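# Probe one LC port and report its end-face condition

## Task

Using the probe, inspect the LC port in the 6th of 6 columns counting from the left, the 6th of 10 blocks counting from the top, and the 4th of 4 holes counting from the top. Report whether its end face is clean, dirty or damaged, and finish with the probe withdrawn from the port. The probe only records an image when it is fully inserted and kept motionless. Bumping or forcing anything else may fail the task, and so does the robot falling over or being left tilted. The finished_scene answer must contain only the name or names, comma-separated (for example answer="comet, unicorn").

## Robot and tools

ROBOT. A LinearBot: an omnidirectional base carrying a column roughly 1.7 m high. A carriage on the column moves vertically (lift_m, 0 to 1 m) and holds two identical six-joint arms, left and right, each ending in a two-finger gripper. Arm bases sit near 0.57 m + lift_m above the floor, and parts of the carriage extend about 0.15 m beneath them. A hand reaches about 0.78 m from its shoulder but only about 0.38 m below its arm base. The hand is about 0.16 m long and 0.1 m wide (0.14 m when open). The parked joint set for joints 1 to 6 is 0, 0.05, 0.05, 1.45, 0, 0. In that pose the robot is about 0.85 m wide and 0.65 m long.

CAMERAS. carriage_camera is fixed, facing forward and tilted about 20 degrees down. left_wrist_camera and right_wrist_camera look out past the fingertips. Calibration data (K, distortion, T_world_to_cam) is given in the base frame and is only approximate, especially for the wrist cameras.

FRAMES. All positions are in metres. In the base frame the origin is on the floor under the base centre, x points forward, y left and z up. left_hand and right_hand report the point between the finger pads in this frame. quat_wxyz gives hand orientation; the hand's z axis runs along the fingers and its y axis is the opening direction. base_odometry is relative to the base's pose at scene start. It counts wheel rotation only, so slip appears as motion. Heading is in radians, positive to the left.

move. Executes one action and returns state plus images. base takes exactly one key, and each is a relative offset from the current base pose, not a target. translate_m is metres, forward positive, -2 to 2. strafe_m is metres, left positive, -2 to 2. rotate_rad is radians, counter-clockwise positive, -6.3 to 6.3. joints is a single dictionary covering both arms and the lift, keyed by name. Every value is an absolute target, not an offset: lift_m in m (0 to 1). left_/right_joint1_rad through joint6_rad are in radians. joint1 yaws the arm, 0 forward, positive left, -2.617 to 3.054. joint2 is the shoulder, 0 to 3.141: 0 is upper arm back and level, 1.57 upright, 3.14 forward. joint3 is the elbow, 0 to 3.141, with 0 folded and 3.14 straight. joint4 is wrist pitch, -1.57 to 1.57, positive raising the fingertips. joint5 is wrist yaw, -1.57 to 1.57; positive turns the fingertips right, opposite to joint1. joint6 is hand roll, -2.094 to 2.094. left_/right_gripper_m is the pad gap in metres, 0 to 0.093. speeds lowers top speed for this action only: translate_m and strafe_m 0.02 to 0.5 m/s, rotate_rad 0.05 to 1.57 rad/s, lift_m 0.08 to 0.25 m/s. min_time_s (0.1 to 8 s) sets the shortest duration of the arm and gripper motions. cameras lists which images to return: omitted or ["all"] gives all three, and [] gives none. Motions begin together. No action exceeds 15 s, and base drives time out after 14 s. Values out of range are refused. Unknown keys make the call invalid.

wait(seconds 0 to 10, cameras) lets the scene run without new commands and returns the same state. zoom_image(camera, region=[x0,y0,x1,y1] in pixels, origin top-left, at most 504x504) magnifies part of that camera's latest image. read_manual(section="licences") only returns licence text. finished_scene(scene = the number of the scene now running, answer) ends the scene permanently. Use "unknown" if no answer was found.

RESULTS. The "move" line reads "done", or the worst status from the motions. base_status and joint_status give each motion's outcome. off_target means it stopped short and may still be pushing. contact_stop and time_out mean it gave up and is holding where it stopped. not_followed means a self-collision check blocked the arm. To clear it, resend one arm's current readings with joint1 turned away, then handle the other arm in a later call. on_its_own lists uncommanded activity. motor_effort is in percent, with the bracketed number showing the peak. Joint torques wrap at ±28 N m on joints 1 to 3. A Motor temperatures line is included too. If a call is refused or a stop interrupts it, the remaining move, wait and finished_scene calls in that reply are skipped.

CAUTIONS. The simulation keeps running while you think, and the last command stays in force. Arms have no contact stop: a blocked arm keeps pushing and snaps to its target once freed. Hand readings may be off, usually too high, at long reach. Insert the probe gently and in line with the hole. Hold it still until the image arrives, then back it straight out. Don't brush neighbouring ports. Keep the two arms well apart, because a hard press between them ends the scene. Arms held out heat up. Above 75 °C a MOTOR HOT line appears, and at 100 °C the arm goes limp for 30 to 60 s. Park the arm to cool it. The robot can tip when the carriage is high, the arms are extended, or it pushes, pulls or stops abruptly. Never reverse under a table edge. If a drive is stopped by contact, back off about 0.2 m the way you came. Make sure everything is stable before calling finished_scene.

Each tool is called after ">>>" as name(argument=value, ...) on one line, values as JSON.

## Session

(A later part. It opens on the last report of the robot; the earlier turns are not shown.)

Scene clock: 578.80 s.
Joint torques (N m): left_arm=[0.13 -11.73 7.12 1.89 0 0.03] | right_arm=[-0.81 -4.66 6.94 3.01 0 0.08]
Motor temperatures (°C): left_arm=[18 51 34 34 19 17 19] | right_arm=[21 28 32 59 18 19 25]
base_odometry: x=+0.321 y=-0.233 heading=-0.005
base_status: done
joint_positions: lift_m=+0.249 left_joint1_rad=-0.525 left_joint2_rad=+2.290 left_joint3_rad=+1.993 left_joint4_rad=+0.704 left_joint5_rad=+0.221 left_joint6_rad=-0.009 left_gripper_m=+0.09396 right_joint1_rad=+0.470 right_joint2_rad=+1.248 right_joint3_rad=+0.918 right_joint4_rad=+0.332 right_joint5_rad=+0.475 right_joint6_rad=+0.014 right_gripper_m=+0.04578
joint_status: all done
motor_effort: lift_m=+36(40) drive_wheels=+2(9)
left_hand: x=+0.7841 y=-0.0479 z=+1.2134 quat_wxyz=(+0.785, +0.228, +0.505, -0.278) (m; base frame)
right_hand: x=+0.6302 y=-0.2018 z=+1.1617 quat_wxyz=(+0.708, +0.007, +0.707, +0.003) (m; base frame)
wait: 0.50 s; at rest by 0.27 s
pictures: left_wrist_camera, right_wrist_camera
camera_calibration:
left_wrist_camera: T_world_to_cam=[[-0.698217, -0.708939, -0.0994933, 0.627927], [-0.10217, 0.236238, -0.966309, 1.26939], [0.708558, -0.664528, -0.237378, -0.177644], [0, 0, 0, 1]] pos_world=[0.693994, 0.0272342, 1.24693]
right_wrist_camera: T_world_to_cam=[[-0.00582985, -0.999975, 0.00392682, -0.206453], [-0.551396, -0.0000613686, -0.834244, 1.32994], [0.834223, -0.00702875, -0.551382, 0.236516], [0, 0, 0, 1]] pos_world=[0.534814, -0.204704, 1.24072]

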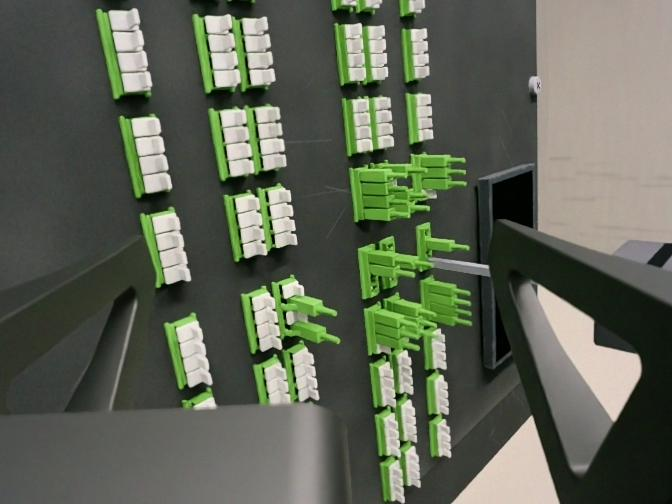

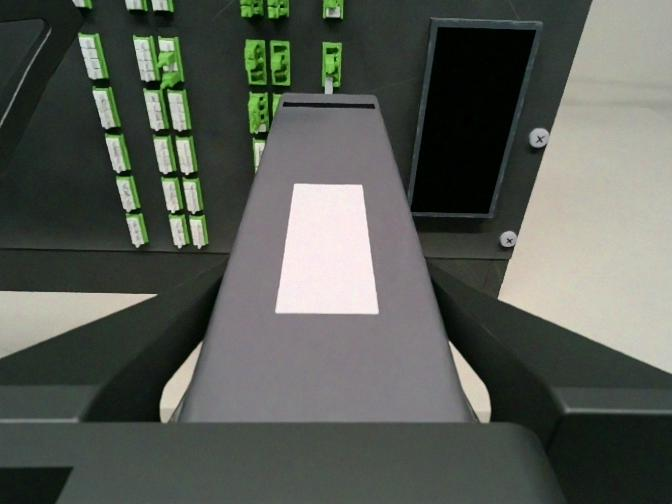

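>>> move(base={"translate_m": -0.004}, speeds={"translate_m": 0.02}, cameras=[])

>>> wait(seconds=0.5, cameras=["left_wrist_camera", "right_wrist_camera"])

>>> zoom_image(camera="right_wrist_camera", region=[316, 36, 346, 96])

>>> zoom_image(camera="left_wrist_camera", region=[402, 238, 442, 278])

>>> zoom_image(camera="right_wrist_camera", region=[318, 66, 342, 90])

Scene clock: 591.87 s.
Joint torques (N m): left_arm=[0.25 -11.73 6.99 1.91 0 0.03] | right_arm=[-0.84 -4.68 6.93 3 -0.01 0.08]
Motor temperatures (°C): left_arm=[18 51 34 34 19 17 19] | right_arm=[21 27 32 57 18 19 25]
move: done
base_odometry: x=+0.317 y=-0.233 heading=-0.005
base_status: done
joint_positions: lift_m=+0.249 left_joint1_rad=-0.526 left_joint2_rad=+2.290 left_joint3_rad=+1.993 left_joint4_rad=+0.704 left_joint5_rad=+0.221 left_joint6_rad=-0.009 left_gripper_m=+0.09396 right_joint1_rad=+0.470 right_joint2_rad=+1.249 right_joint3_rad=+0.918 right_joint4_rad=+0.334 right_joint5_rad=+0.475 right_joint6_rad=+0.014 right_gripper_m=+0.04578
joint_status: not commanded
motor_effort: lift_m=+35(39) drive_wheels=+1(7)
left_hand: x=+0.7839 y=-0.0484 z=+1.2134 quat_wxyz=(+0.785, +0.229, +0.505, -0.278) (m; base frame)
right_hand: x=+0.6305 y=-0.2017 z=+1.1618 quat_wxyz=(+0.708, +0.007, +0.706, +0.004) (m; base frame)
pictures: none
No camera images: "cameras" was empty.

Scene clock: 592.37 s.
Joint torques (N m): left_arm=[0.17 -11.67 7.12 1.88 0 0.03] | right_arm=[-0.81 -4.74 6.87 2.99 -0.01 0.08]
Motor temperatures (°C): left_arm=[18 51 34 34 19 17 19] | right_arm=[21 27 32 57 18 19 25]
base_odometry: x=+0.317 y=-0.233 heading=-0.005
base_status: done
joint_positions: lift_m=+0.249 left_joint1_rad=-0.526 left_joint2_rad=+2.290 left_joint3_rad=+1.993 left_joint4_rad=+0.704 left_joint5_rad=+0.221 left_joint6_rad=-0.009 left_gripper_m=+0.09396 right_joint1_rad=+0.470 right_joint2_rad=+1.249 right_joint3_rad=+0.918 right_joint4_rad=+0.334 right_joint5_rad=+0.475 right_joint6_rad=+0.014 right_gripper_m=+0.04578
joint_status: not commanded
motor_effort: lift_m=+36(39) drive_wheels=+1(7)
left_hand: x=+0.7839 y=-0.0484 z=+1.2134 quat_wxyz=(+0.785, +0.229, +0.505, -0.278) (m; base frame)
right_hand: x=+0.6305 y=-0.2017 z=+1.1618 quat_wxyz=(+0.708, +0.007, +0.706, +0.004) (m; base frame)
wait: 0.50 s; at rest by 0.27 s
pictures: left_wrist_camera, right_wrist_camera
camera_calibration:
left_wrist_camera: T_world_to_cam=[[-0.698737, -0.708422, -0.0995275, 0.627962], [-0.101979, 0.236343, -0.966304, 1.2693], [0.708073, -0.665042, -0.237385, -0.17734], [0, 0, 0, 1]] pos_world=[0.693792, 0.026934, 1.24693]
right_wrist_camera: T_world_to_cam=[[-0.00579849, -0.999977, 0.0034205, -0.205742], [-0.550558, 0.000336992, -0.834797, 1.33037], [0.834777, -0.00672375, -0.550547, 0.235083], [0, 0, 0, 1]] pos_world=[0.535011, -0.204605, 1.24072]

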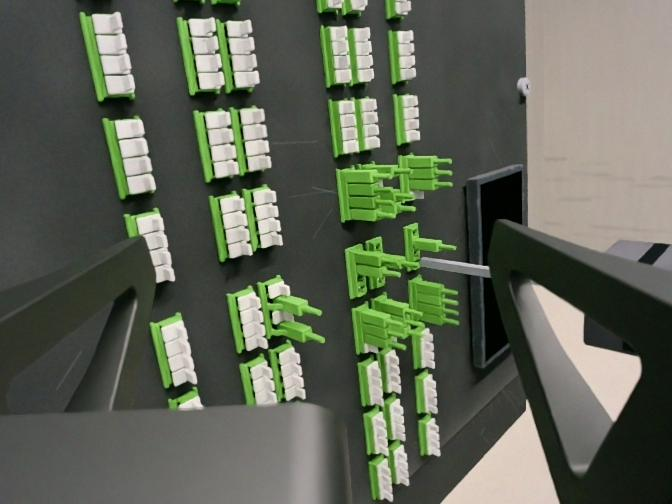

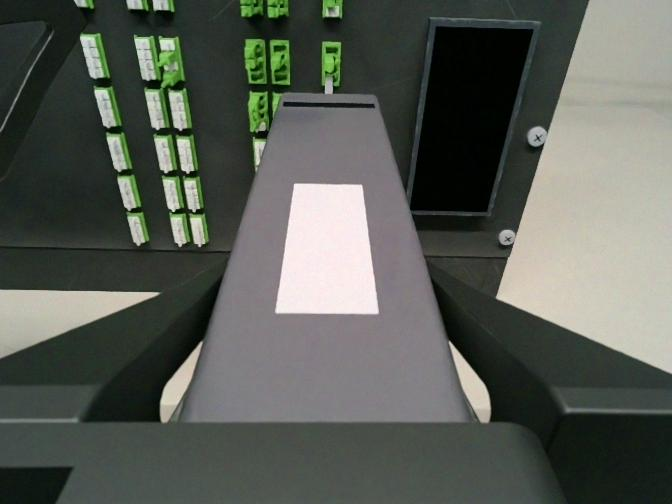

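Scaled by 8.400.

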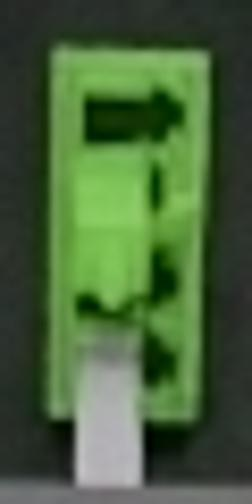

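Scaled by 12.600.

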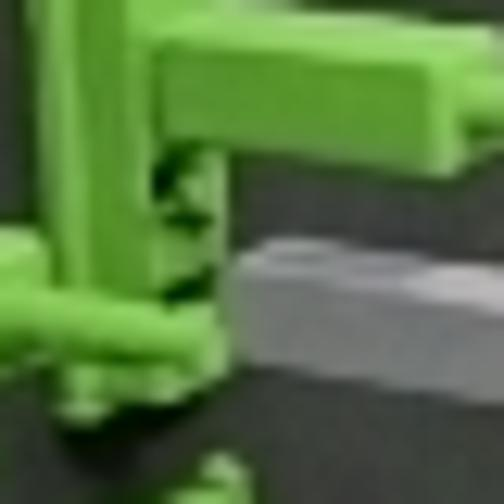

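Scaled by 21.000.

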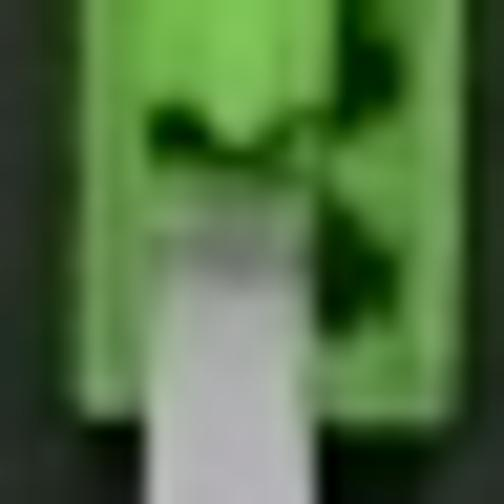

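>>> move(joints={"lift_m": 0.2482}, speeds={"lift_m": 0.08}, cameras=[])

>>> wait(seconds=0.5, cameras=["left_wrist_camera", "right_wrist_camera"])

>>> zoom_image(camera="right_wrist_camera", region=[318, 66, 342, 90])

>>> zoom_image(camera="left_wrist_camera", region=[402, 238, 442, 278])

Scene clock: 632.93 s.
Joint torques (N m): left_arm=[0.09 -11.78 7.15 1.9 0 0.03] | right_arm=[-0.7 -4.74 7.06 2.93 -0.02 0.07]
Motor temperatures (°C): left_arm=[18 52 35 34 19 17 19] | right_arm=[21 27 32 56 18 19 25]
move: done
base_odometry: x=+0.317 y=-0.233 heading=-0.005
base_status: not commanded
joint_positions: lift_m=+0.248 left_joint1_rad=-0.526 left_joint2_rad=+2.290 left_joint3_rad=+1.993 left_joint4_rad=+0.704 left_joint5_rad=+0.221 left_joint6_rad=-0.009 left_gripper_m=+0.09396 right_joint1_rad=+0.470 right_joint2_rad=+1.250 right_joint3_rad=+0.918 right_joint4_rad=+0.335 right_joint5_rad=+0.475 right_joint6_rad=+0.014 right_gripper_m=+0.04578
joint_status: all done
motor_effort: lift_m=+34(36) drive_wheels=+1(1)
left_hand: x=+0.7838 y=-0.0483 z=+1.2124 quat_wxyz=(+0.785, +0.229, +0.505, -0.278) (m; base frame)
right_hand: x=+0.6305 y=-0.2017 z=+1.1609 quat_wxyz=(+0.708, +0.007, +0.706, +0.004) (m; base frame)
pictures: none
No camera images: "cameras" was empty.

Scene clock: 633.43 s.
Joint torques (N m): left_arm=[0.17 -11.67 7.13 1.88 0 0.03] | right_arm=[-0.79 -4.6 6.91 2.95 -0.01 0.08]
Motor temperatures (°C): left_arm=[18 53 35 34 19 17 19] | right_arm=[21 27 32 56 18 19 25]
base_odometry: x=+0.317 y=-0.233 heading=-0.005
base_status: not commanded
joint_positions: lift_m=+0.248 left_joint1_rad=-0.526 left_joint2_rad=+2.290 left_joint3_rad=+1.993 left_joint4_rad=+0.704 left_joint5_rad=+0.221 left_joint6_rad=-0.009 left_gripper_m=+0.09396 right_joint1_rad=+0.470 right_joint2_rad=+1.250 right_joint3_rad=+0.918 right_joint4_rad=+0.335 right_joint5_rad=+0.475 right_joint6_rad=+0.014 right_gripper_m=+0.04578
joint_status: all done
motor_effort: lift_m=+32(36) drive_wheels=+1(1)
left_hand: x=+0.7838 y=-0.0483 z=+1.2124 quat_wxyz=(+0.785, +0.229, +0.505, -0.278) (m; base frame)
right_hand: x=+0.6305 y=-0.2017 z=+1.1609 quat_wxyz=(+0.708, +0.007, +0.706, +0.004) (m; base frame)
wait: 0.50 s; at rest by 0.27 s
pictures: left_wrist_camera, right_wrist_camera
camera_calibration:
left_wrist_camera: T_world_to_cam=[[-0.698772, -0.708381, -0.0995728, 0.627862], [-0.101718, 0.236175, -0.966372, 1.26813], [0.708076, -0.665145, -0.237087, -0.177901], [0, 0, 0, 1]] pos_world=[0.693692, 0.0269342, 1.24583]
right_wrist_camera: T_world_to_cam=[[-0.00582116, -0.999979, 0.00283305, -0.205], [-0.549693, 0.000833231, -0.835367, 1.32988], [0.835347, -0.00642011, -0.549686, 0.233225], [0, 0, 0, 1]] pos_world=[0.535008, -0.204607, 1.23972]

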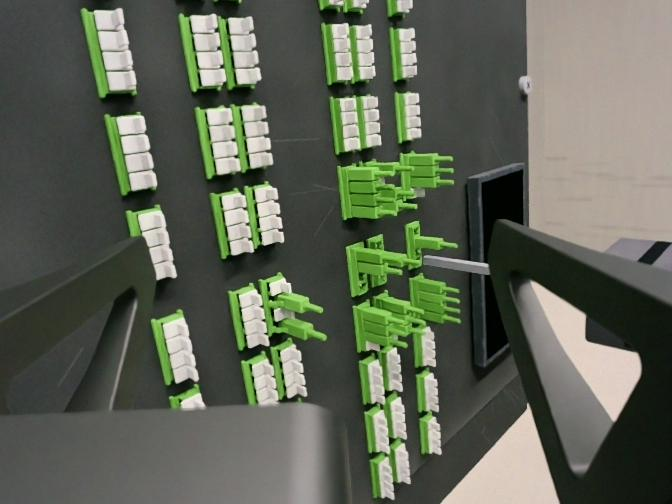

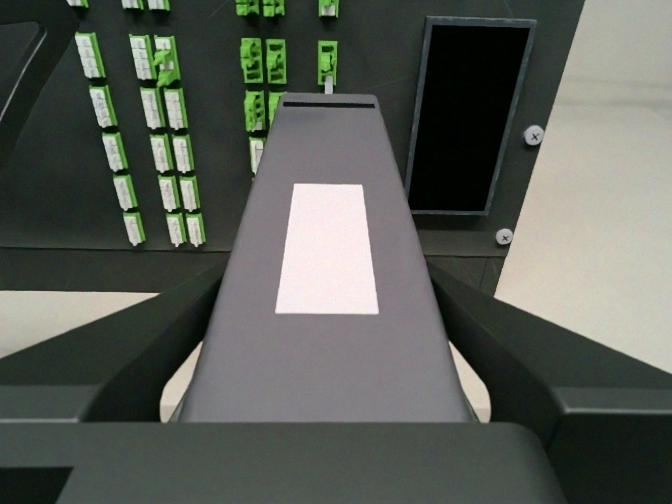

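Scaled by 21.000.

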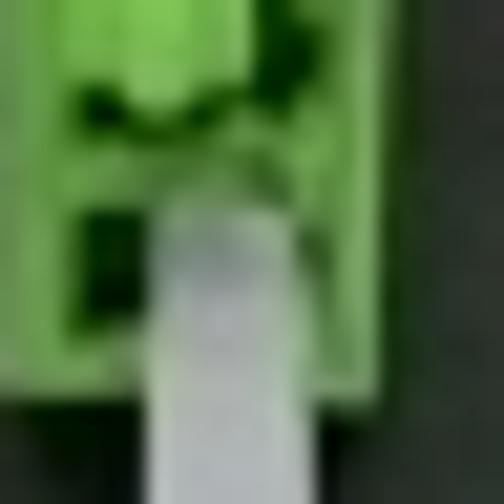

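Scaled by 12.600.

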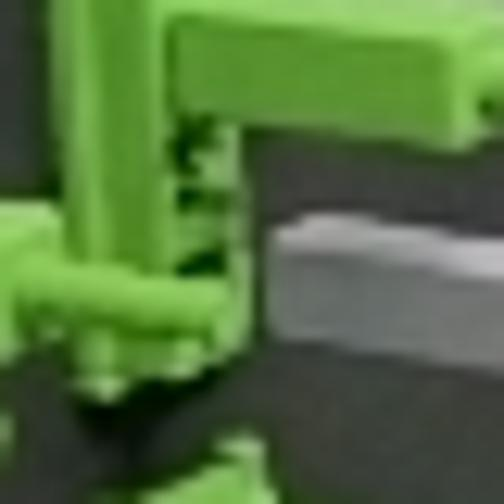

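>>> move(joints={"right_joint5_rad": 0.459, "lift_m": 0.2477}, speeds={"lift_m": 0.08}, min_time_s=0.5, cameras=[])

>>> wait(seconds=0.5, cameras=["left_wrist_camera", "right_wrist_camera"])

>>> zoom_image(camera="right_wrist_camera", region=[318, 66, 342, 90])

>>> zoom_image(camera="left_wrist_camera", region=[402, 238, 442, 278])

Scene clock: 645.37 s.
Joint torques (N m): left_arm=[0.18 -11.7 7.13 1.88 0 0.02] | right_arm=[-0.8 -4.78 6.93 2.97 -0.09 0.08]
Motor temperatures (°C): left_arm=[18 53 35 34 19 17 19] | right_arm=[21 28 32 57 18 19 25]
move: done
base_odometry: x=+0.317 y=-0.233 heading=-0.005
base_status: not commanded
joint_positions: lift_m=+0.248 left_joint1_rad=-0.526 left_joint2_rad=+2.290 left_joint3_rad=+1.993 left_joint4_rad=+0.704 left_joint5_rad=+0.221 left_joint6_rad=-0.009 left_gripper_m=+0.09396 right_joint1_rad=+0.470 right_joint2_rad=+1.250 right_joint3_rad=+0.918 right_joint4_rad=+0.336 right_joint5_rad=+0.470 right_joint6_rad=+0.014 right_gripper_m=+0.04578
joint_status: all done
motor_effort: lift_m=+32(35) drive_wheels=+0(1)
left_hand: x=+0.7838 y=-0.0483 z=+1.2119 quat_wxyz=(+0.785, +0.229, +0.505, -0.278) (m; base frame)
right_hand: x=+0.6305 y=-0.2008 z=+1.1605 quat_wxyz=(+0.708, +0.005, +0.706, +0.006) (m; base frame)
pictures: none
No camera images: "cameras" was empty.

Scene clock: 645.87 s.
Joint torques (N m): left_arm=[0.17 -11.75 7.13 1.88 0 0.03] | right_arm=[-0.8 -4.81 6.91 2.97 -0.09 0.08]
Motor temperatures (°C): left_arm=[18 53 35 34 19 17 19] | right_arm=[21 28 32 57 18 19 25]
base_odometry: x=+0.317 y=-0.233 heading=-0.005
base_status: not commanded
joint_positions: lift_m=+0.248 left_joint1_rad=-0.526 left_joint2_rad=+2.290 left_joint3_rad=+1.993 left_joint4_rad=+0.704 left_joint5_rad=+0.221 left_joint6_rad=-0.009 left_gripper_m=+0.09396 right_joint1_rad=+0.470 right_joint2_rad=+1.250 right_joint3_rad=+0.918 right_joint4_rad=+0.336 right_joint5_rad=+0.469 right_joint6_rad=+0.014 right_gripper_m=+0.04578
joint_status: all done
motor_effort: lift_m=+31(35) drive_wheels=+0(1)
left_hand: x=+0.7838 y=-0.0483 z=+1.2119 quat_wxyz=(+0.785, +0.229, +0.505, -0.278) (m; base frame)
right_hand: x=+0.6305 y=-0.2007 z=+1.1605 quat_wxyz=(+0.708, +0.005, +0.706, +0.006) (m; base frame)
wait: 0.50 s; at rest by 0.27 s
pictures: left_wrist_camera, right_wrist_camera
camera_calibration:
left_wrist_camera: T_world_to_cam=[[-0.698772, -0.708381, -0.0995728, 0.627822], [-0.101718, 0.236175, -0.966372, 1.26775], [0.708076, -0.665145, -0.237087, -0.177996], [0, 0, 0, 1]] pos_world=[0.693692, 0.0269342, 1.24543]
right_wrist_camera: T_world_to_cam=[[-0.000521833, -0.999996, 0.00274958, -0.207324], [-0.549377, -0.0020108, -0.835572, 1.32906], [0.835575, -0.00194658, -0.549373, 0.233402], [0, 0, 0, 1]] pos_world=[0.535021, -0.204197, 1.23932]

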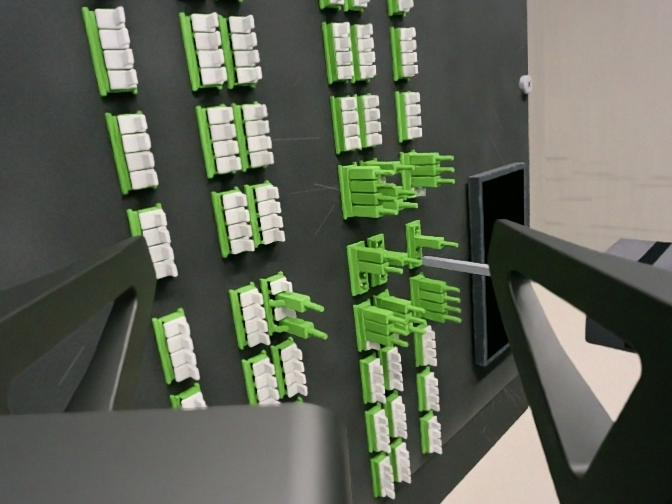

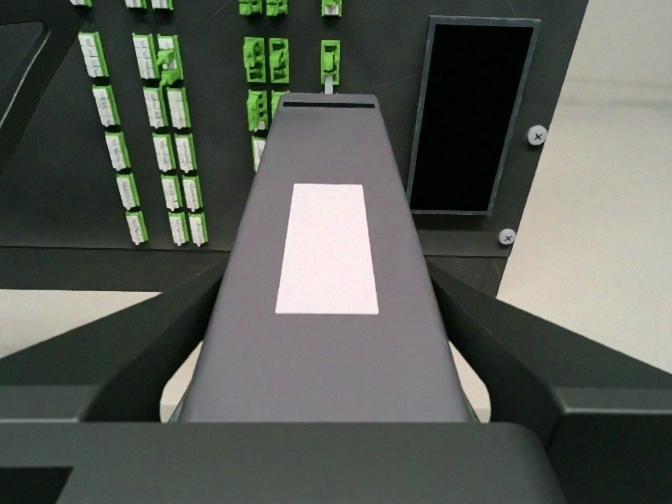

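Scaled by 21.000.

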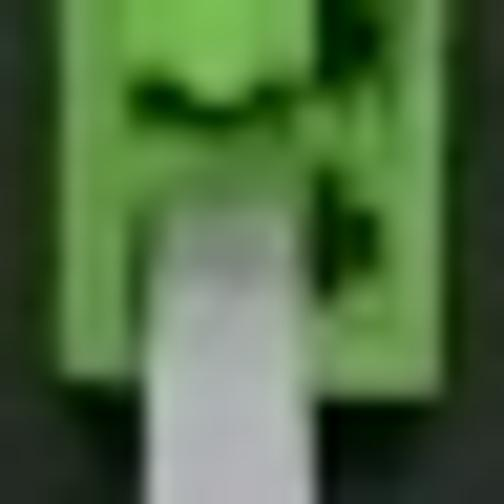

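Scaled by 12.600.

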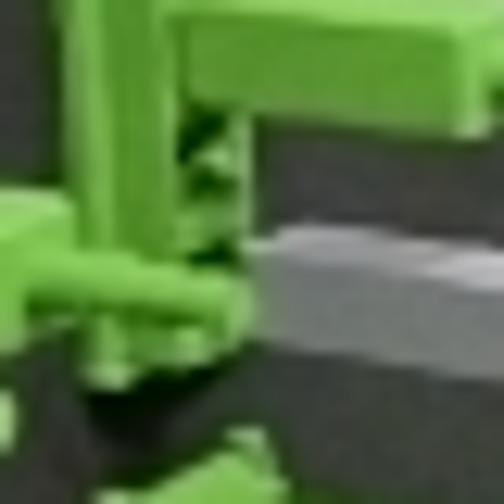

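>>> move(base={"translate_m": 0.003}, joints={"right_joint5_rad": 0.470, "lift_m": 0.2474}, speeds={"lift_m": 0.08, "translate_m": 0.02}, min_time_s=0.5, cameras=[])

>>> wait(seconds=0.5, cameras=["left_wrist_camera", "right_wrist_camera"])

>>> zoom_image(camera="right_wrist_camera", region=[318, 66, 342, 90])

>>> zoom_image(camera="left_wrist_camera", region=[402, 238, 442, 278])

Scene clock: 653.27 s.
Joint torques (N m): left_arm=[0.18 -11.75 7.19 1.89 0 0.03] | right_arm=[-0.76 -4.82 6.97 2.97 0.02 0.08]
Motor temperatures (°C): left_arm=[18 53 35 34 19 17 19] | right_arm=[21 28 32 57 18 19 25]
move: done
base_odometry: x=+0.320 y=-0.233 heading=-0.005
base_status: done
joint_positions: lift_m=+0.248 left_joint1_rad=-0.526 left_joint2_rad=+2.290 left_joint3_rad=+1.993 left_joint4_rad=+0.704 left_joint5_rad=+0.221 left_joint6_rad=-0.009 left_gripper_m=+0.09396 right_joint1_rad=+0.470 right_joint2_rad=+1.250 right_joint3_rad=+0.918 right_joint4_rad=+0.336 right_joint5_rad=+0.469 right_joint6_rad=+0.014 right_gripper_m=+0.04578
joint_status: all done
motor_effort: lift_m=+35(35) drive_wheels=+0(9)
left_hand: x=+0.7839 y=-0.0484 z=+1.2116 quat_wxyz=(+0.785, +0.229, +0.505, -0.278) (m; base frame)
right_hand: x=+0.6305 y=-0.2006 z=+1.1602 quat_wxyz=(+0.708, +0.005, +0.706, +0.006) (m; base frame)
pictures: none
No camera images: "cameras" was empty.

Scene clock: 653.77 s.
Joint torques (N m): left_arm=[0.17 -11.75 7.12 1.89 0 0.02] | right_arm=[-0.84 -4.74 6.93 2.98 0.02 0.08]
Motor temperatures (°C): left_arm=[18 53 35 34 19 17 19] | right_arm=[21 28 32 57 18 19 25]
base_odometry: x=+0.320 y=-0.233 heading=-0.005
base_status: done
joint_positions: lift_m=+0.248 left_joint1_rad=-0.526 left_joint2_rad=+2.290 left_joint3_rad=+1.993 left_joint4_rad=+0.704 left_joint5_rad=+0.221 left_joint6_rad=-0.009 left_gripper_m=+0.09396 right_joint1_rad=+0.470 right_joint2_rad=+1.250 right_joint3_rad=+0.918 right_joint4_rad=+0.336 right_joint5_rad=+0.469 right_joint6_rad=+0.014 right_gripper_m=+0.04578
joint_status: all done
motor_effort: lift_m=+34(35) drive_wheels=-1(9)
left_hand: x=+0.7839 y=-0.0484 z=+1.2116 quat_wxyz=(+0.785, +0.229, +0.505, -0.278) (m; base frame)
right_hand: x=+0.6305 y=-0.2006 z=+1.1602 quat_wxyz=(+0.708, +0.005, +0.706, +0.006) (m; base frame)
wait: 0.50 s; at rest by 0.27 s
pictures: left_wrist_camera, right_wrist_camera
camera_calibration:
left_wrist_camera: T_world_to_cam=[[-0.698737, -0.708422, -0.0995275, 0.627773], [-0.101979, 0.236343, -0.966304, 1.26746], [0.708073, -0.665042, -0.237385, -0.177791], [0, 0, 0, 1]] pos_world=[0.693792, 0.026934, 1.24503]
right_wrist_camera: T_world_to_cam=[[-0.0000772853, -0.999996, 0.00270122, -0.207401], [-0.549378, -0.00221461, -0.835571, 1.32871], [0.835574, -0.00154857, -0.549376, 0.233404], [0, 0, 0, 1]] pos_world=[0.534922, -0.204096, 1.23902]

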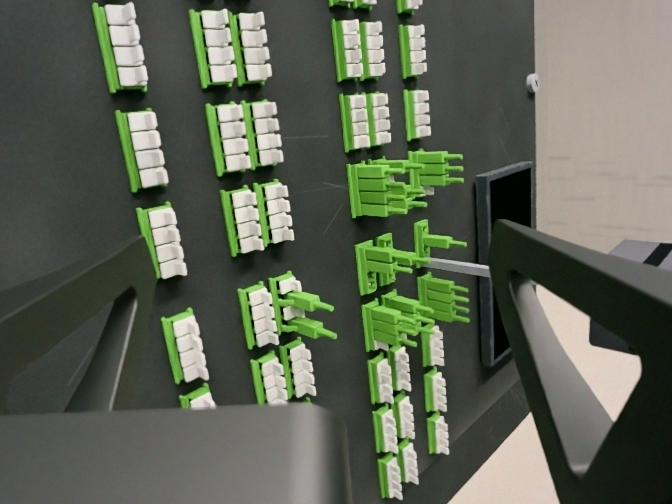

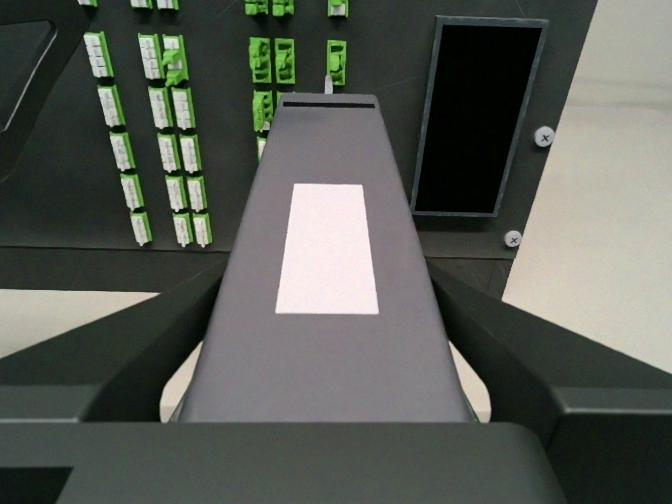

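Scaled by 21.000.

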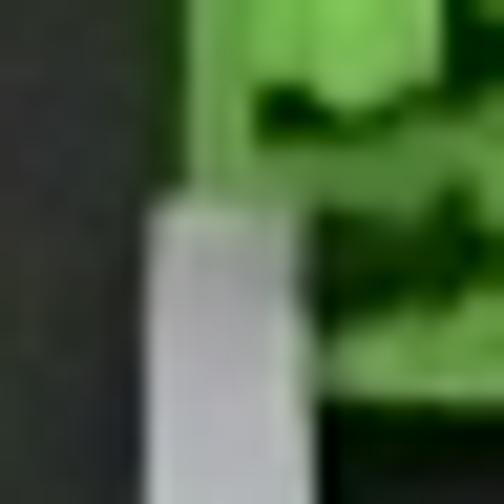

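Scaled by 12.600.

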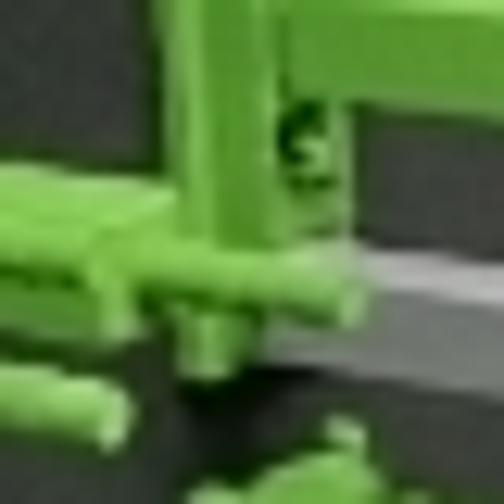

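>>> wait(seconds=1, cameras=["right_wrist_camera"])

>>> zoom_image(camera="right_wrist_camera", region=[306, 60, 348, 102])

Scene clock: 659.83 s.
Joint torques (N m): left_arm=[0.17 -11.75 7.13 1.88 0 0.03] | right_arm=[-0.84 -4.78 6.91 2.97 0.02 0.08]
Motor temperatures (°C): left_arm=[18 53 35 34 19 17 19] | right_arm=[21 28 33 58 18 19 25]
base_odometry: x=+0.320 y=-0.233 heading=-0.005
base_status: done
joint_positions: lift_m=+0.248 left_joint1_rad=-0.526 left_joint2_rad=+2.290 left_joint3_rad=+1.993 left_joint4_rad=+0.704 left_joint5_rad=+0.221 left_joint6_rad=-0.009 left_gripper_m=+0.09396 right_joint1_rad=+0.470 right_joint2_rad=+1.250 right_joint3_rad=+0.918 right_joint4_rad=+0.336 right_joint5_rad=+0.469 right_joint6_rad=+0.014 right_gripper_m=+0.04578
joint_status: all done
motor_effort: lift_m=+33(35) drive_wheels=-1(9)
left_hand: x=+0.7839 y=-0.0484 z=+1.2116 quat_wxyz=(+0.785, +0.229, +0.505, -0.278) (m; base frame)
right_hand: x=+0.6305 y=-0.2006 z=+1.1602 quat_wxyz=(+0.708, +0.005, +0.706, +0.006) (m; base frame)
wait: 1.00 s; at rest from the start
pictures: right_wrist_camera
camera_calibration:
right_wrist_camera: T_world_to_cam=[[-0.0000772853, -0.999996, 0.00270122, -0.207401], [-0.549378, -0.00221461, -0.835571, 1.32871], [0.835574, -0.00154857, -0.549376, 0.233404], [0, 0, 0, 1]] pos_world=[0.534922, -0.204096, 1.23902]

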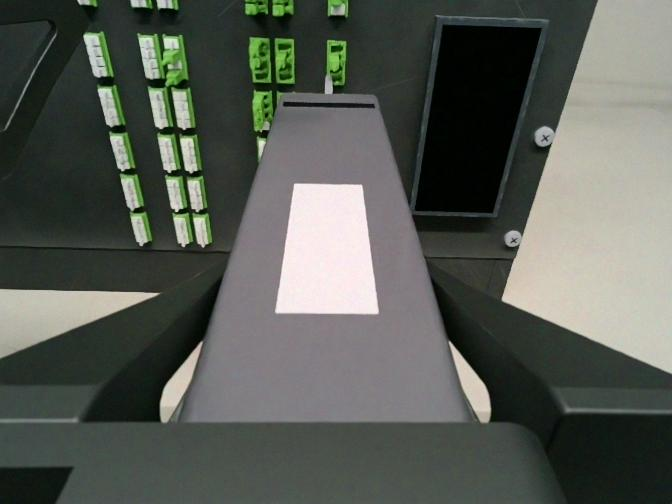

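Scaled by 12.000.

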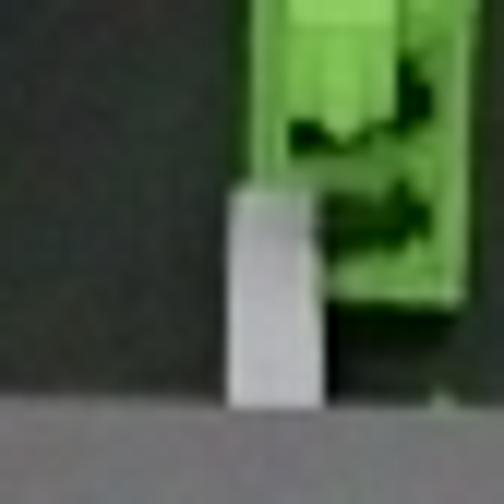

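>>> move(joints={"right_joint1_rad": 0.4642}, min_time_s=0.5, cameras=[])

>>> wait(seconds=0.5, cameras=["left_wrist_camera", "right_wrist_camera"])

>>> zoom_image(camera="right_wrist_camera", region=[318, 66, 342, 90])

>>> zoom_image(camera="left_wrist_camera", region=[402, 238, 442, 278])

Scene clock: 680.17 s.
Joint torques (N m): left_arm=[0.17 -11.77 7.12 1.89 0 0.03] | right_arm=[-0.95 -4.78 6.91 2.97 0.02 0.08]
Motor temperatures (°C): left_arm=[18 54 35 34 19 17 19] | right_arm=[21 28 33 58 18 19 25]
move: done
base_odometry: x=+0.320 y=-0.233 heading=-0.005
base_status: not commanded
joint_positions: lift_m=+0.248 left_joint1_rad=-0.526 left_joint2_rad=+2.290 left_joint3_rad=+1.993 left_joint4_rad=+0.704 left_joint5_rad=+0.221 left_joint6_rad=-0.009 left_gripper_m=+0.09396 right_joint1_rad=+0.470 right_joint2_rad=+1.250 right_joint3_rad=+0.918 right_joint4_rad=+0.336 right_joint5_rad=+0.469 right_joint6_rad=+0.014 right_gripper_m=+0.04578
joint_status: all done
motor_effort: lift_m=+33(34) drive_wheels=-1(1)
left_hand: x=+0.7839 y=-0.0484 z=+1.2116 quat_wxyz=(+0.785, +0.229, +0.505, -0.278) (m; base frame)
right_hand: x=+0.6305 y=-0.2006 z=+1.1602 quat_wxyz=(+0.708, +0.005, +0.706, +0.006) (m; base frame)
pictures: none
No camera images: "cameras" was empty.

Scene clock: 680.67 s.
Joint torques (N m): left_arm=[0.18 -11.75 7.13 1.89 0 0.03] | right_arm=[-0.94 -4.78 6.91 2.97 0.02 0.08]
Motor temperatures (°C): left_arm=[18 54 35 34 19 17 19] | right_arm=[21 28 33 58 18 19 25]
base_odometry: x=+0.320 y=-0.233 heading=-0.005
base_status: not commanded
joint_positions: lift_m=+0.248 left_joint1_rad=-0.526 left_joint2_rad=+2.290 left_joint3_rad=+1.993 left_joint4_rad=+0.704 left_joint5_rad=+0.221 left_joint6_rad=-0.009 left_gripper_m=+0.09396 right_joint1_rad=+0.470 right_joint2_rad=+1.250 right_joint3_rad=+0.918 right_joint4_rad=+0.336 right_joint5_rad=+0.469 right_joint6_rad=+0.014 right_gripper_m=+0.04578
joint_status: all done
motor_effort: lift_m=+33(34) drive_wheels=-1(1)
left_hand: x=+0.7839 y=-0.0484 z=+1.2116 quat_wxyz=(+0.785, +0.229, +0.505, -0.278) (m; base frame)
right_hand: x=+0.6305 y=-0.2006 z=+1.1602 quat_wxyz=(+0.708, +0.005, +0.706, +0.006) (m; base frame)
wait: 0.50 s; at rest by 0.27 s
pictures: left_wrist_camera, right_wrist_camera
camera_calibration:
left_wrist_camera: T_world_to_cam=[[-0.698737, -0.708422, -0.0995275, 0.627773], [-0.101979, 0.236343, -0.966304, 1.26746], [0.708073, -0.665042, -0.237385, -0.177791], [0, 0, 0, 1]] pos_world=[0.693792, 0.026934, 1.24503]
right_wrist_camera: T_world_to_cam=[[-0.0000772853, -0.999996, 0.00270122, -0.207401], [-0.549378, -0.00221461, -0.835571, 1.32871], [0.835574, -0.00154857, -0.549376, 0.233404], [0, 0, 0, 1]] pos_world=[0.534922, -0.204096, 1.23902]

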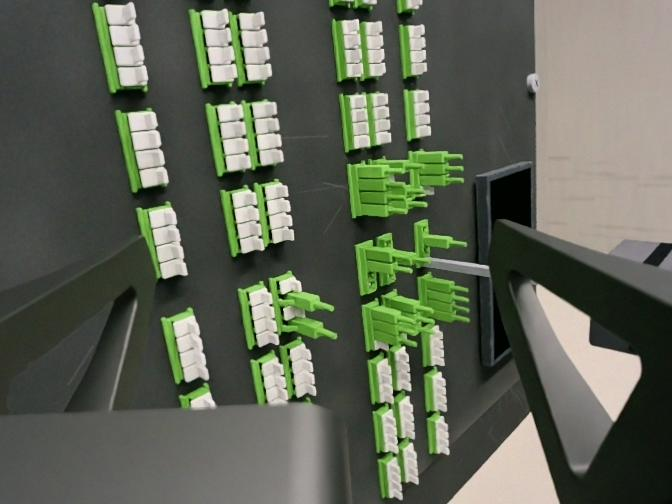

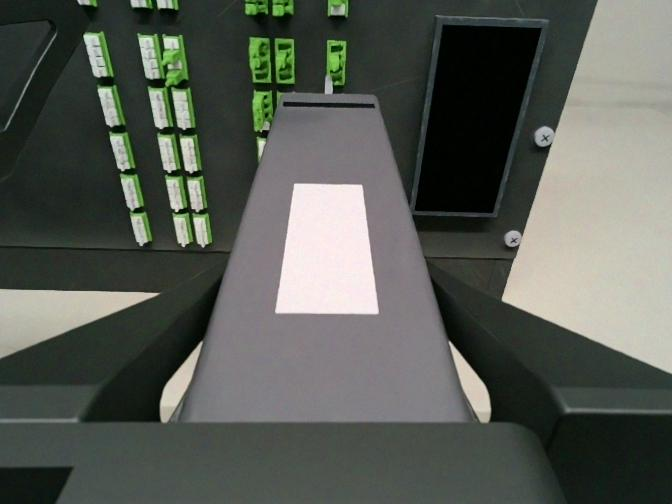

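Scaled by 21.000.

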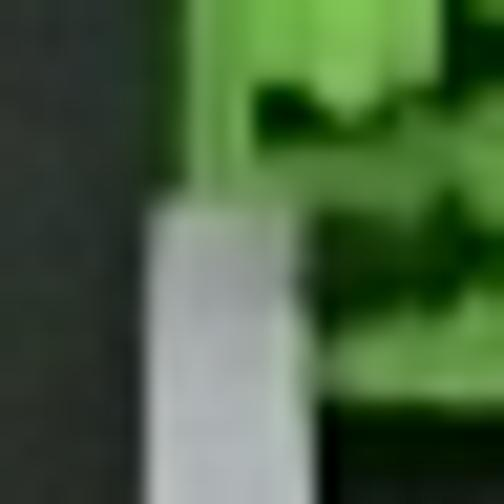

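Scaled by 12.600.

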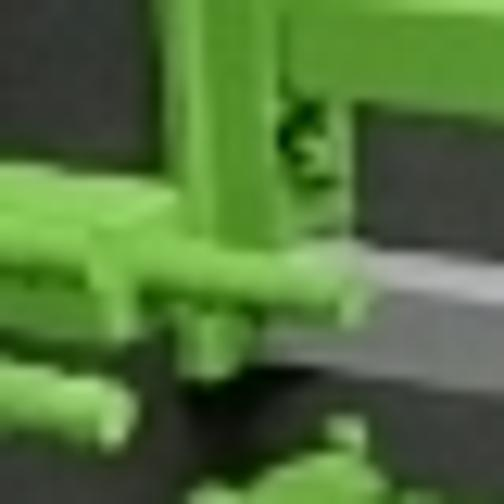

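>>> move(base={"translate_m": -0.03}, speeds={"translate_m": 0.03}, cameras=[])

>>> move(base={"translate_m": 0.018}, speeds={"translate_m": 0.03}, cameras=[])

>>> wait(seconds=0.5, cameras=["left_wrist_camera", "right_wrist_camera"])

>>> zoom_image(camera="right_wrist_camera", region=[312, 30, 348, 90])

>>> zoom_image(camera="left_wrist_camera", region=[380, 218, 440, 278])

Scene clock: 690.80 s.
Joint torques (N m): left_arm=[-0.06 -11.7 7.2 1.88 0 0.03] | right_arm=[-0.95 -4.78 6.93 2.98 0.02 0.08]
Motor temperatures (°C): left_arm=[18 54 35 34 19 17 19] | right_arm=[21 28 33 58 18 19 25]
move: done
base_odometry: x=+0.290 y=-0.233 heading=-0.005
base_status: done
joint_positions: lift_m=+0.248 left_joint1_rad=-0.526 left_joint2_rad=+2.290 left_joint3_rad=+1.993 left_joint4_rad=+0.704 left_joint5_rad=+0.221 left_joint6_rad=-0.009 left_gripper_m=+0.09396 right_joint1_rad=+0.470 right_joint2_rad=+1.251 right_joint3_rad=+0.918 right_joint4_rad=+0.338 right_joint5_rad=+0.469 right_joint6_rad=+0.014 right_gripper_m=+0.04578
joint_status: not commanded
motor_effort: lift_m=+32(34) drive_wheels=+4(9)
left_hand: x=+0.7840 y=-0.0481 z=+1.2116 quat_wxyz=(+0.785, +0.229, +0.505, -0.278) (m; base frame)
right_hand: x=+0.6308 y=-0.2004 z=+1.1600 quat_wxyz=(+0.708, +0.005, +0.706, +0.006) (m; base frame)
pictures: none
No camera images: "cameras" was empty.

Scene clock: 691.90 s.
Joint torques (N m): left_arm=[0.27 -11.89 7.24 1.92 0 0.03] | right_arm=[-1.02 -4.89 6.76 2.94 0.02 0.08]
Motor temperatures (°C): left_arm=[18 54 35 34 19 17 19] | right_arm=[21 28 33 58 18 19 25]
move: done
base_odometry: x=+0.308 y=-0.233 heading=-0.005
base_status: done
joint_positions: lift_m=+0.248 left_joint1_rad=-0.526 left_joint2_rad=+2.290 left_joint3_rad=+1.993 left_joint4_rad=+0.704 left_joint5_rad=+0.221 left_joint6_rad=-0.009 left_gripper_m=+0.09396 right_joint1_rad=+0.470 right_joint2_rad=+1.251 right_joint3_rad=+0.918 right_joint4_rad=+0.339 right_joint5_rad=+0.469 right_joint6_rad=+0.014 right_gripper_m=+0.04578
joint_status: not commanded
motor_effort: lift_m=+33(35) drive_wheels=-6(12)
left_hand: x=+0.7837 y=-0.0486 z=+1.2116 quat_wxyz=(+0.785, +0.229, +0.505, -0.278) (m; base frame)
right_hand: x=+0.6308 y=-0.2004 z=+1.1602 quat_wxyz=(+0.709, +0.005, +0.705, +0.006) (m; base frame)
pictures: none
No camera images: "cameras" was empty.

Scene clock: 692.40 s.
Joint torques (N m): left_arm=[0.18 -11.74 7.2 1.89 0 0.03] | right_arm=[-0.92 -4.92 6.84 2.94 0.02 0.08]
Motor temperatures (°C): left_arm=[18 54 35 34 19 17 19] | right_arm=[21 28 33 58 18 19 25]
base_odometry: x=+0.308 y=-0.233 heading=-0.005
base_status: done
joint_positions: lift_m=+0.248 left_joint1_rad=-0.526 left_joint2_rad=+2.290 left_joint3_rad=+1.993 left_joint4_rad=+0.704 left_joint5_rad=+0.221 left_joint6_rad=-0.009 left_gripper_m=+0.09396 right_joint1_rad=+0.470 right_joint2_rad=+1.251 right_joint3_rad=+0.918 right_joint4_rad=+0.339 right_joint5_rad=+0.469 right_joint6_rad=+0.014 right_gripper_m=+0.04578
joint_status: not commanded
motor_effort: lift_m=+33(35) drive_wheels=-6(12)
left_hand: x=+0.7837 y=-0.0486 z=+1.2116 quat_wxyz=(+0.785, +0.229, +0.505, -0.278) (m; base frame)
right_hand: x=+0.6308 y=-0.2004 z=+1.1602 quat_wxyz=(+0.709, +0.005, +0.705, +0.006) (m; base frame)
wait: 0.50 s; at rest by 0.27 s
pictures: left_wrist_camera, right_wrist_camera
camera_calibration:
left_wrist_camera: T_world_to_cam=[[-0.699043, -0.708125, -0.0994933, 0.627722], [-0.101903, 0.236365, -0.966306, 1.26745], [0.707782, -0.66535, -0.237389, -0.177638], [0, 0, 0, 1]] pos_world=[0.693691, 0.026734, 1.24503]
right_wrist_camera: T_world_to_cam=[[-0.000128716, -0.999997, 0.00225528, -0.206722], [-0.548585, -0.00181502, -0.836093, 1.32904], [0.836095, -0.00134483, -0.548584, 0.231967], [0, 0, 0, 1]] pos_world=[0.535119, -0.203997, 1.23892]

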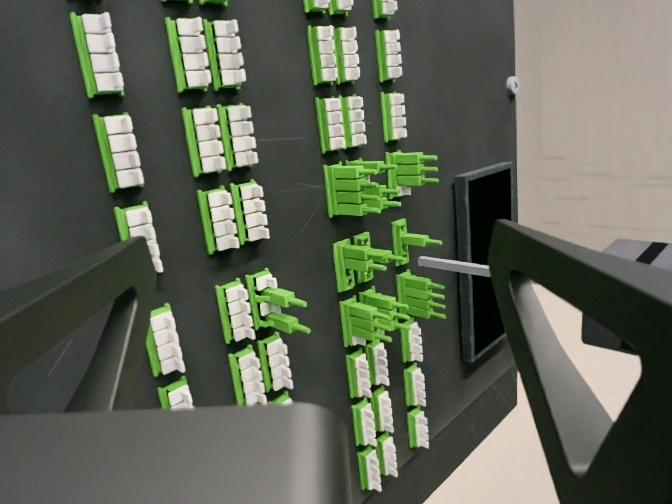

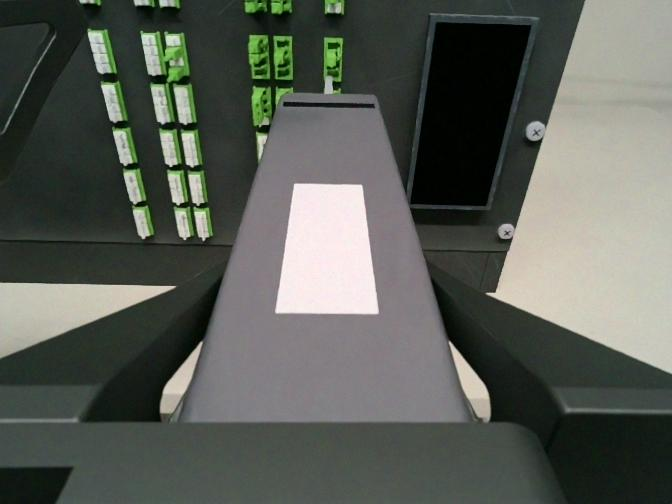

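Scaled by 8.400.

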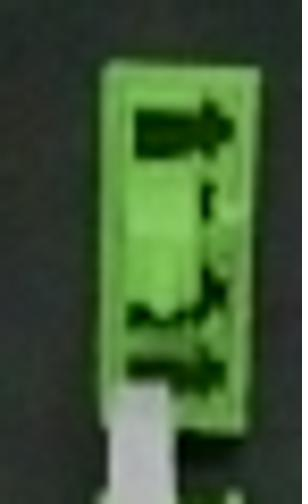

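Scaled by 8.400.

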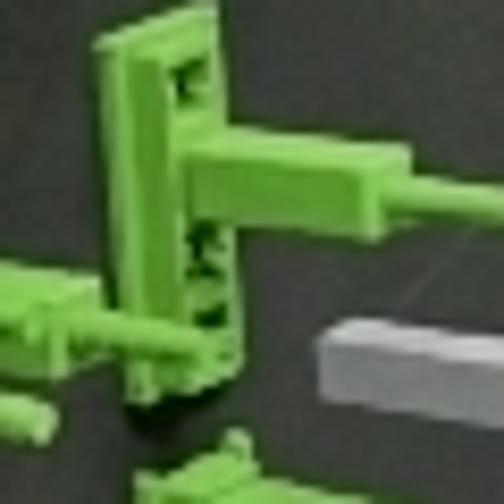

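>>> move(joints={"right_joint5_rad": 0.481}, min_time_s=0.5, cameras=[])

>>> move(base={"translate_m": 0.005}, speeds={"translate_m": 0.03}, cameras=[])

>>> wait(seconds=0.5, cameras=["left_wrist_camera", "right_wrist_camera"])

>>> zoom_image(camera="right_wrist_camera", region=[316, 60, 346, 90])

>>> zoom_image(camera="left_wrist_camera", region=[390, 228, 440, 278])

Scene clock: 706.60 s.
Joint torques (N m): left_arm=[0.2 -11.77 7.12 1.89 0 0.02] | right_arm=[-0.94 -4.92 6.91 2.94 0.14 0.08]
Motor temperatures (°C): left_arm=[18 54 35 34 19 17 19] | right_arm=[21 27 33 60 18 19 25]
move: done
base_odometry: x=+0.308 y=-0.233 heading=-0.005
base_status: not commanded
joint_positions: lift_m=+0.248 left_joint1_rad=-0.526 left_joint2_rad=+2.290 left_joint3_rad=+1.993 left_joint4_rad=+0.704 left_joint5_rad=+0.221 left_joint6_rad=-0.009 left_gripper_m=+0.09396 right_joint1_rad=+0.470 right_joint2_rad=+1.251 right_joint3_rad=+0.918 right_joint4_rad=+0.339 right_joint5_rad=+0.470 right_joint6_rad=+0.014 right_gripper_m=+0.04578
joint_status: all done
motor_effort: lift_m=+36(36) drive_wheels=-6(6)
left_hand: x=+0.7837 y=-0.0486 z=+1.2116 quat_wxyz=(+0.785, +0.229, +0.505, -0.278) (m; base frame)
right_hand: x=+0.6308 y=-0.2005 z=+1.1602 quat_wxyz=(+0.709, +0.005, +0.705, +0.006) (m; base frame)
pictures: none
No camera images: "cameras" was empty.

Scene clock: 707.27 s.
Joint torques (N m): left_arm=[0.35 -12.01 7.05 1.89 0 0.02] | right_arm=[-0.96 -5.16 7.06 2.93 0.15 0.08]
Motor temperatures (°C): left_arm=[18 55 35 35 19 17 19] | right_arm=[21 27 33 60 18 19 25]
move: done
base_odometry: x=+0.313 y=-0.233 heading=-0.004
base_status: done
joint_positions: lift_m=+0.248 left_joint1_rad=-0.526 left_joint2_rad=+2.291 left_joint3_rad=+1.993 left_joint4_rad=+0.703 left_joint5_rad=+0.221 left_joint6_rad=-0.009 left_gripper_m=+0.09396 right_joint1_rad=+0.470 right_joint2_rad=+1.253 right_joint3_rad=+0.918 right_joint4_rad=+0.339 right_joint5_rad=+0.472 right_joint6_rad=+0.014 right_gripper_m=+0.04578
joint_status: not commanded
motor_effort: lift_m=+34(34) drive_wheels=+5(13)
left_hand: x=+0.7842 y=-0.0482 z=+1.2111 quat_wxyz=(+0.784, +0.229, +0.505, -0.278) (m; base frame)
right_hand: x=+0.6312 y=-0.2007 z=+1.1596 quat_wxyz=(+0.708, +0.006, +0.706, +0.005) (m; base frame)
pictures: none
No camera images: "cameras" was empty.

Scene clock: 707.77 s.
Joint torques (N m): left_arm=[0.14 -11.7 7.21 1.91 0 0.03] | right_arm=[-0.96 -5.23 6.97 2.95 0.11 0.08]
Motor temperatures (°C): left_arm=[18 55 35 35 19 17 19] | right_arm=[21 27 33 60 18 19 25]
base_odometry: x=+0.313 y=-0.233 heading=-0.004
base_status: done
joint_positions: lift_m=+0.248 left_joint1_rad=-0.526 left_joint2_rad=+2.291 left_joint3_rad=+1.993 left_joint4_rad=+0.703 left_joint5_rad=+0.221 left_joint6_rad=-0.009 left_gripper_m=+0.09396 right_joint1_rad=+0.470 right_joint2_rad=+1.253 right_joint3_rad=+0.918 right_joint4_rad=+0.339 right_joint5_rad=+0.472 right_joint6_rad=+0.014 right_gripper_m=+0.04578
joint_status: not commanded
motor_effort: lift_m=+33(34) drive_wheels=+5(13)
left_hand: x=+0.7842 y=-0.0482 z=+1.2111 quat_wxyz=(+0.784, +0.229, +0.505, -0.278) (m; base frame)
right_hand: x=+0.6312 y=-0.2007 z=+1.1596 quat_wxyz=(+0.708, +0.006, +0.706, +0.005) (m; base frame)
wait: 0.50 s; at rest by 0.27 s
pictures: left_wrist_camera, right_wrist_camera
camera_calibration:
left_wrist_camera: T_world_to_cam=[[-0.698579, -0.708615, -0.099255, 0.627581], [-0.103023, 0.236879, -0.966061, 1.26759], [0.708077, -0.664645, -0.238483, -0.176658], [0, 0, 0, 1]] pos_world=[0.694094, 0.0270337, 1.24473]
right_wrist_camera: T_world_to_cam=[[-0.00282404, -0.999992, 0.00268516, -0.205713], [-0.549411, -0.000692039, -0.835552, 1.32889], [0.835548, -0.00383488, -0.549405, 0.232079], [0, 0, 0, 1]] pos_world=[0.535615, -0.203901, 1.23842]

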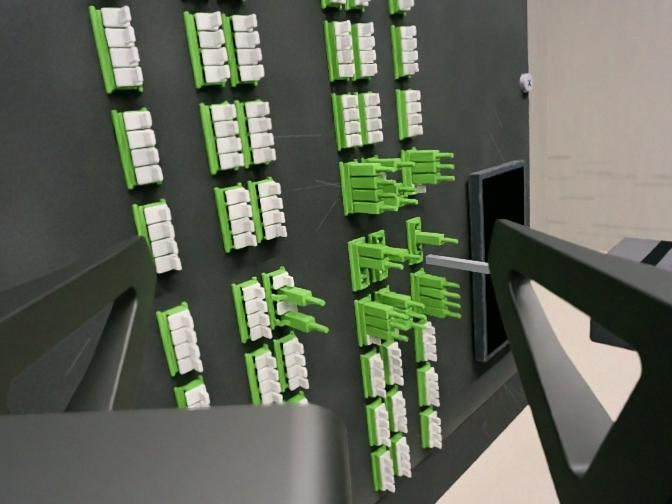

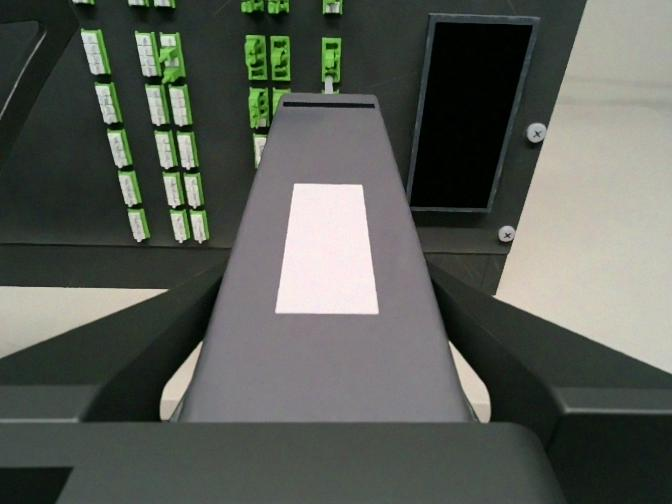

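Scaled by 16.800.

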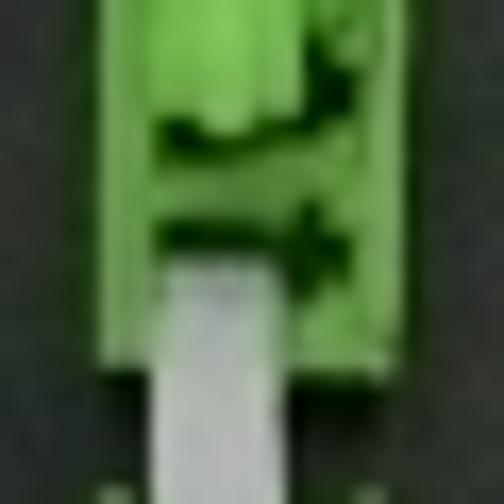

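Scaled by 10.080.

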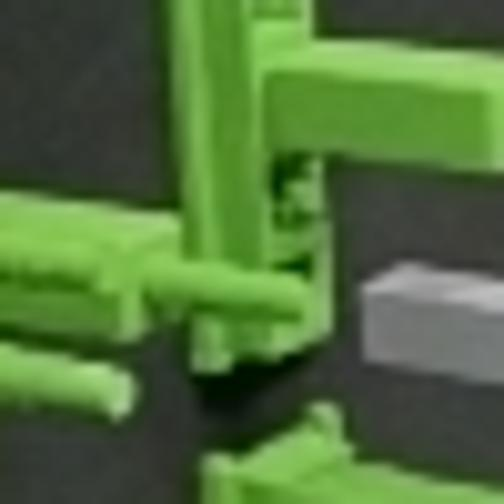

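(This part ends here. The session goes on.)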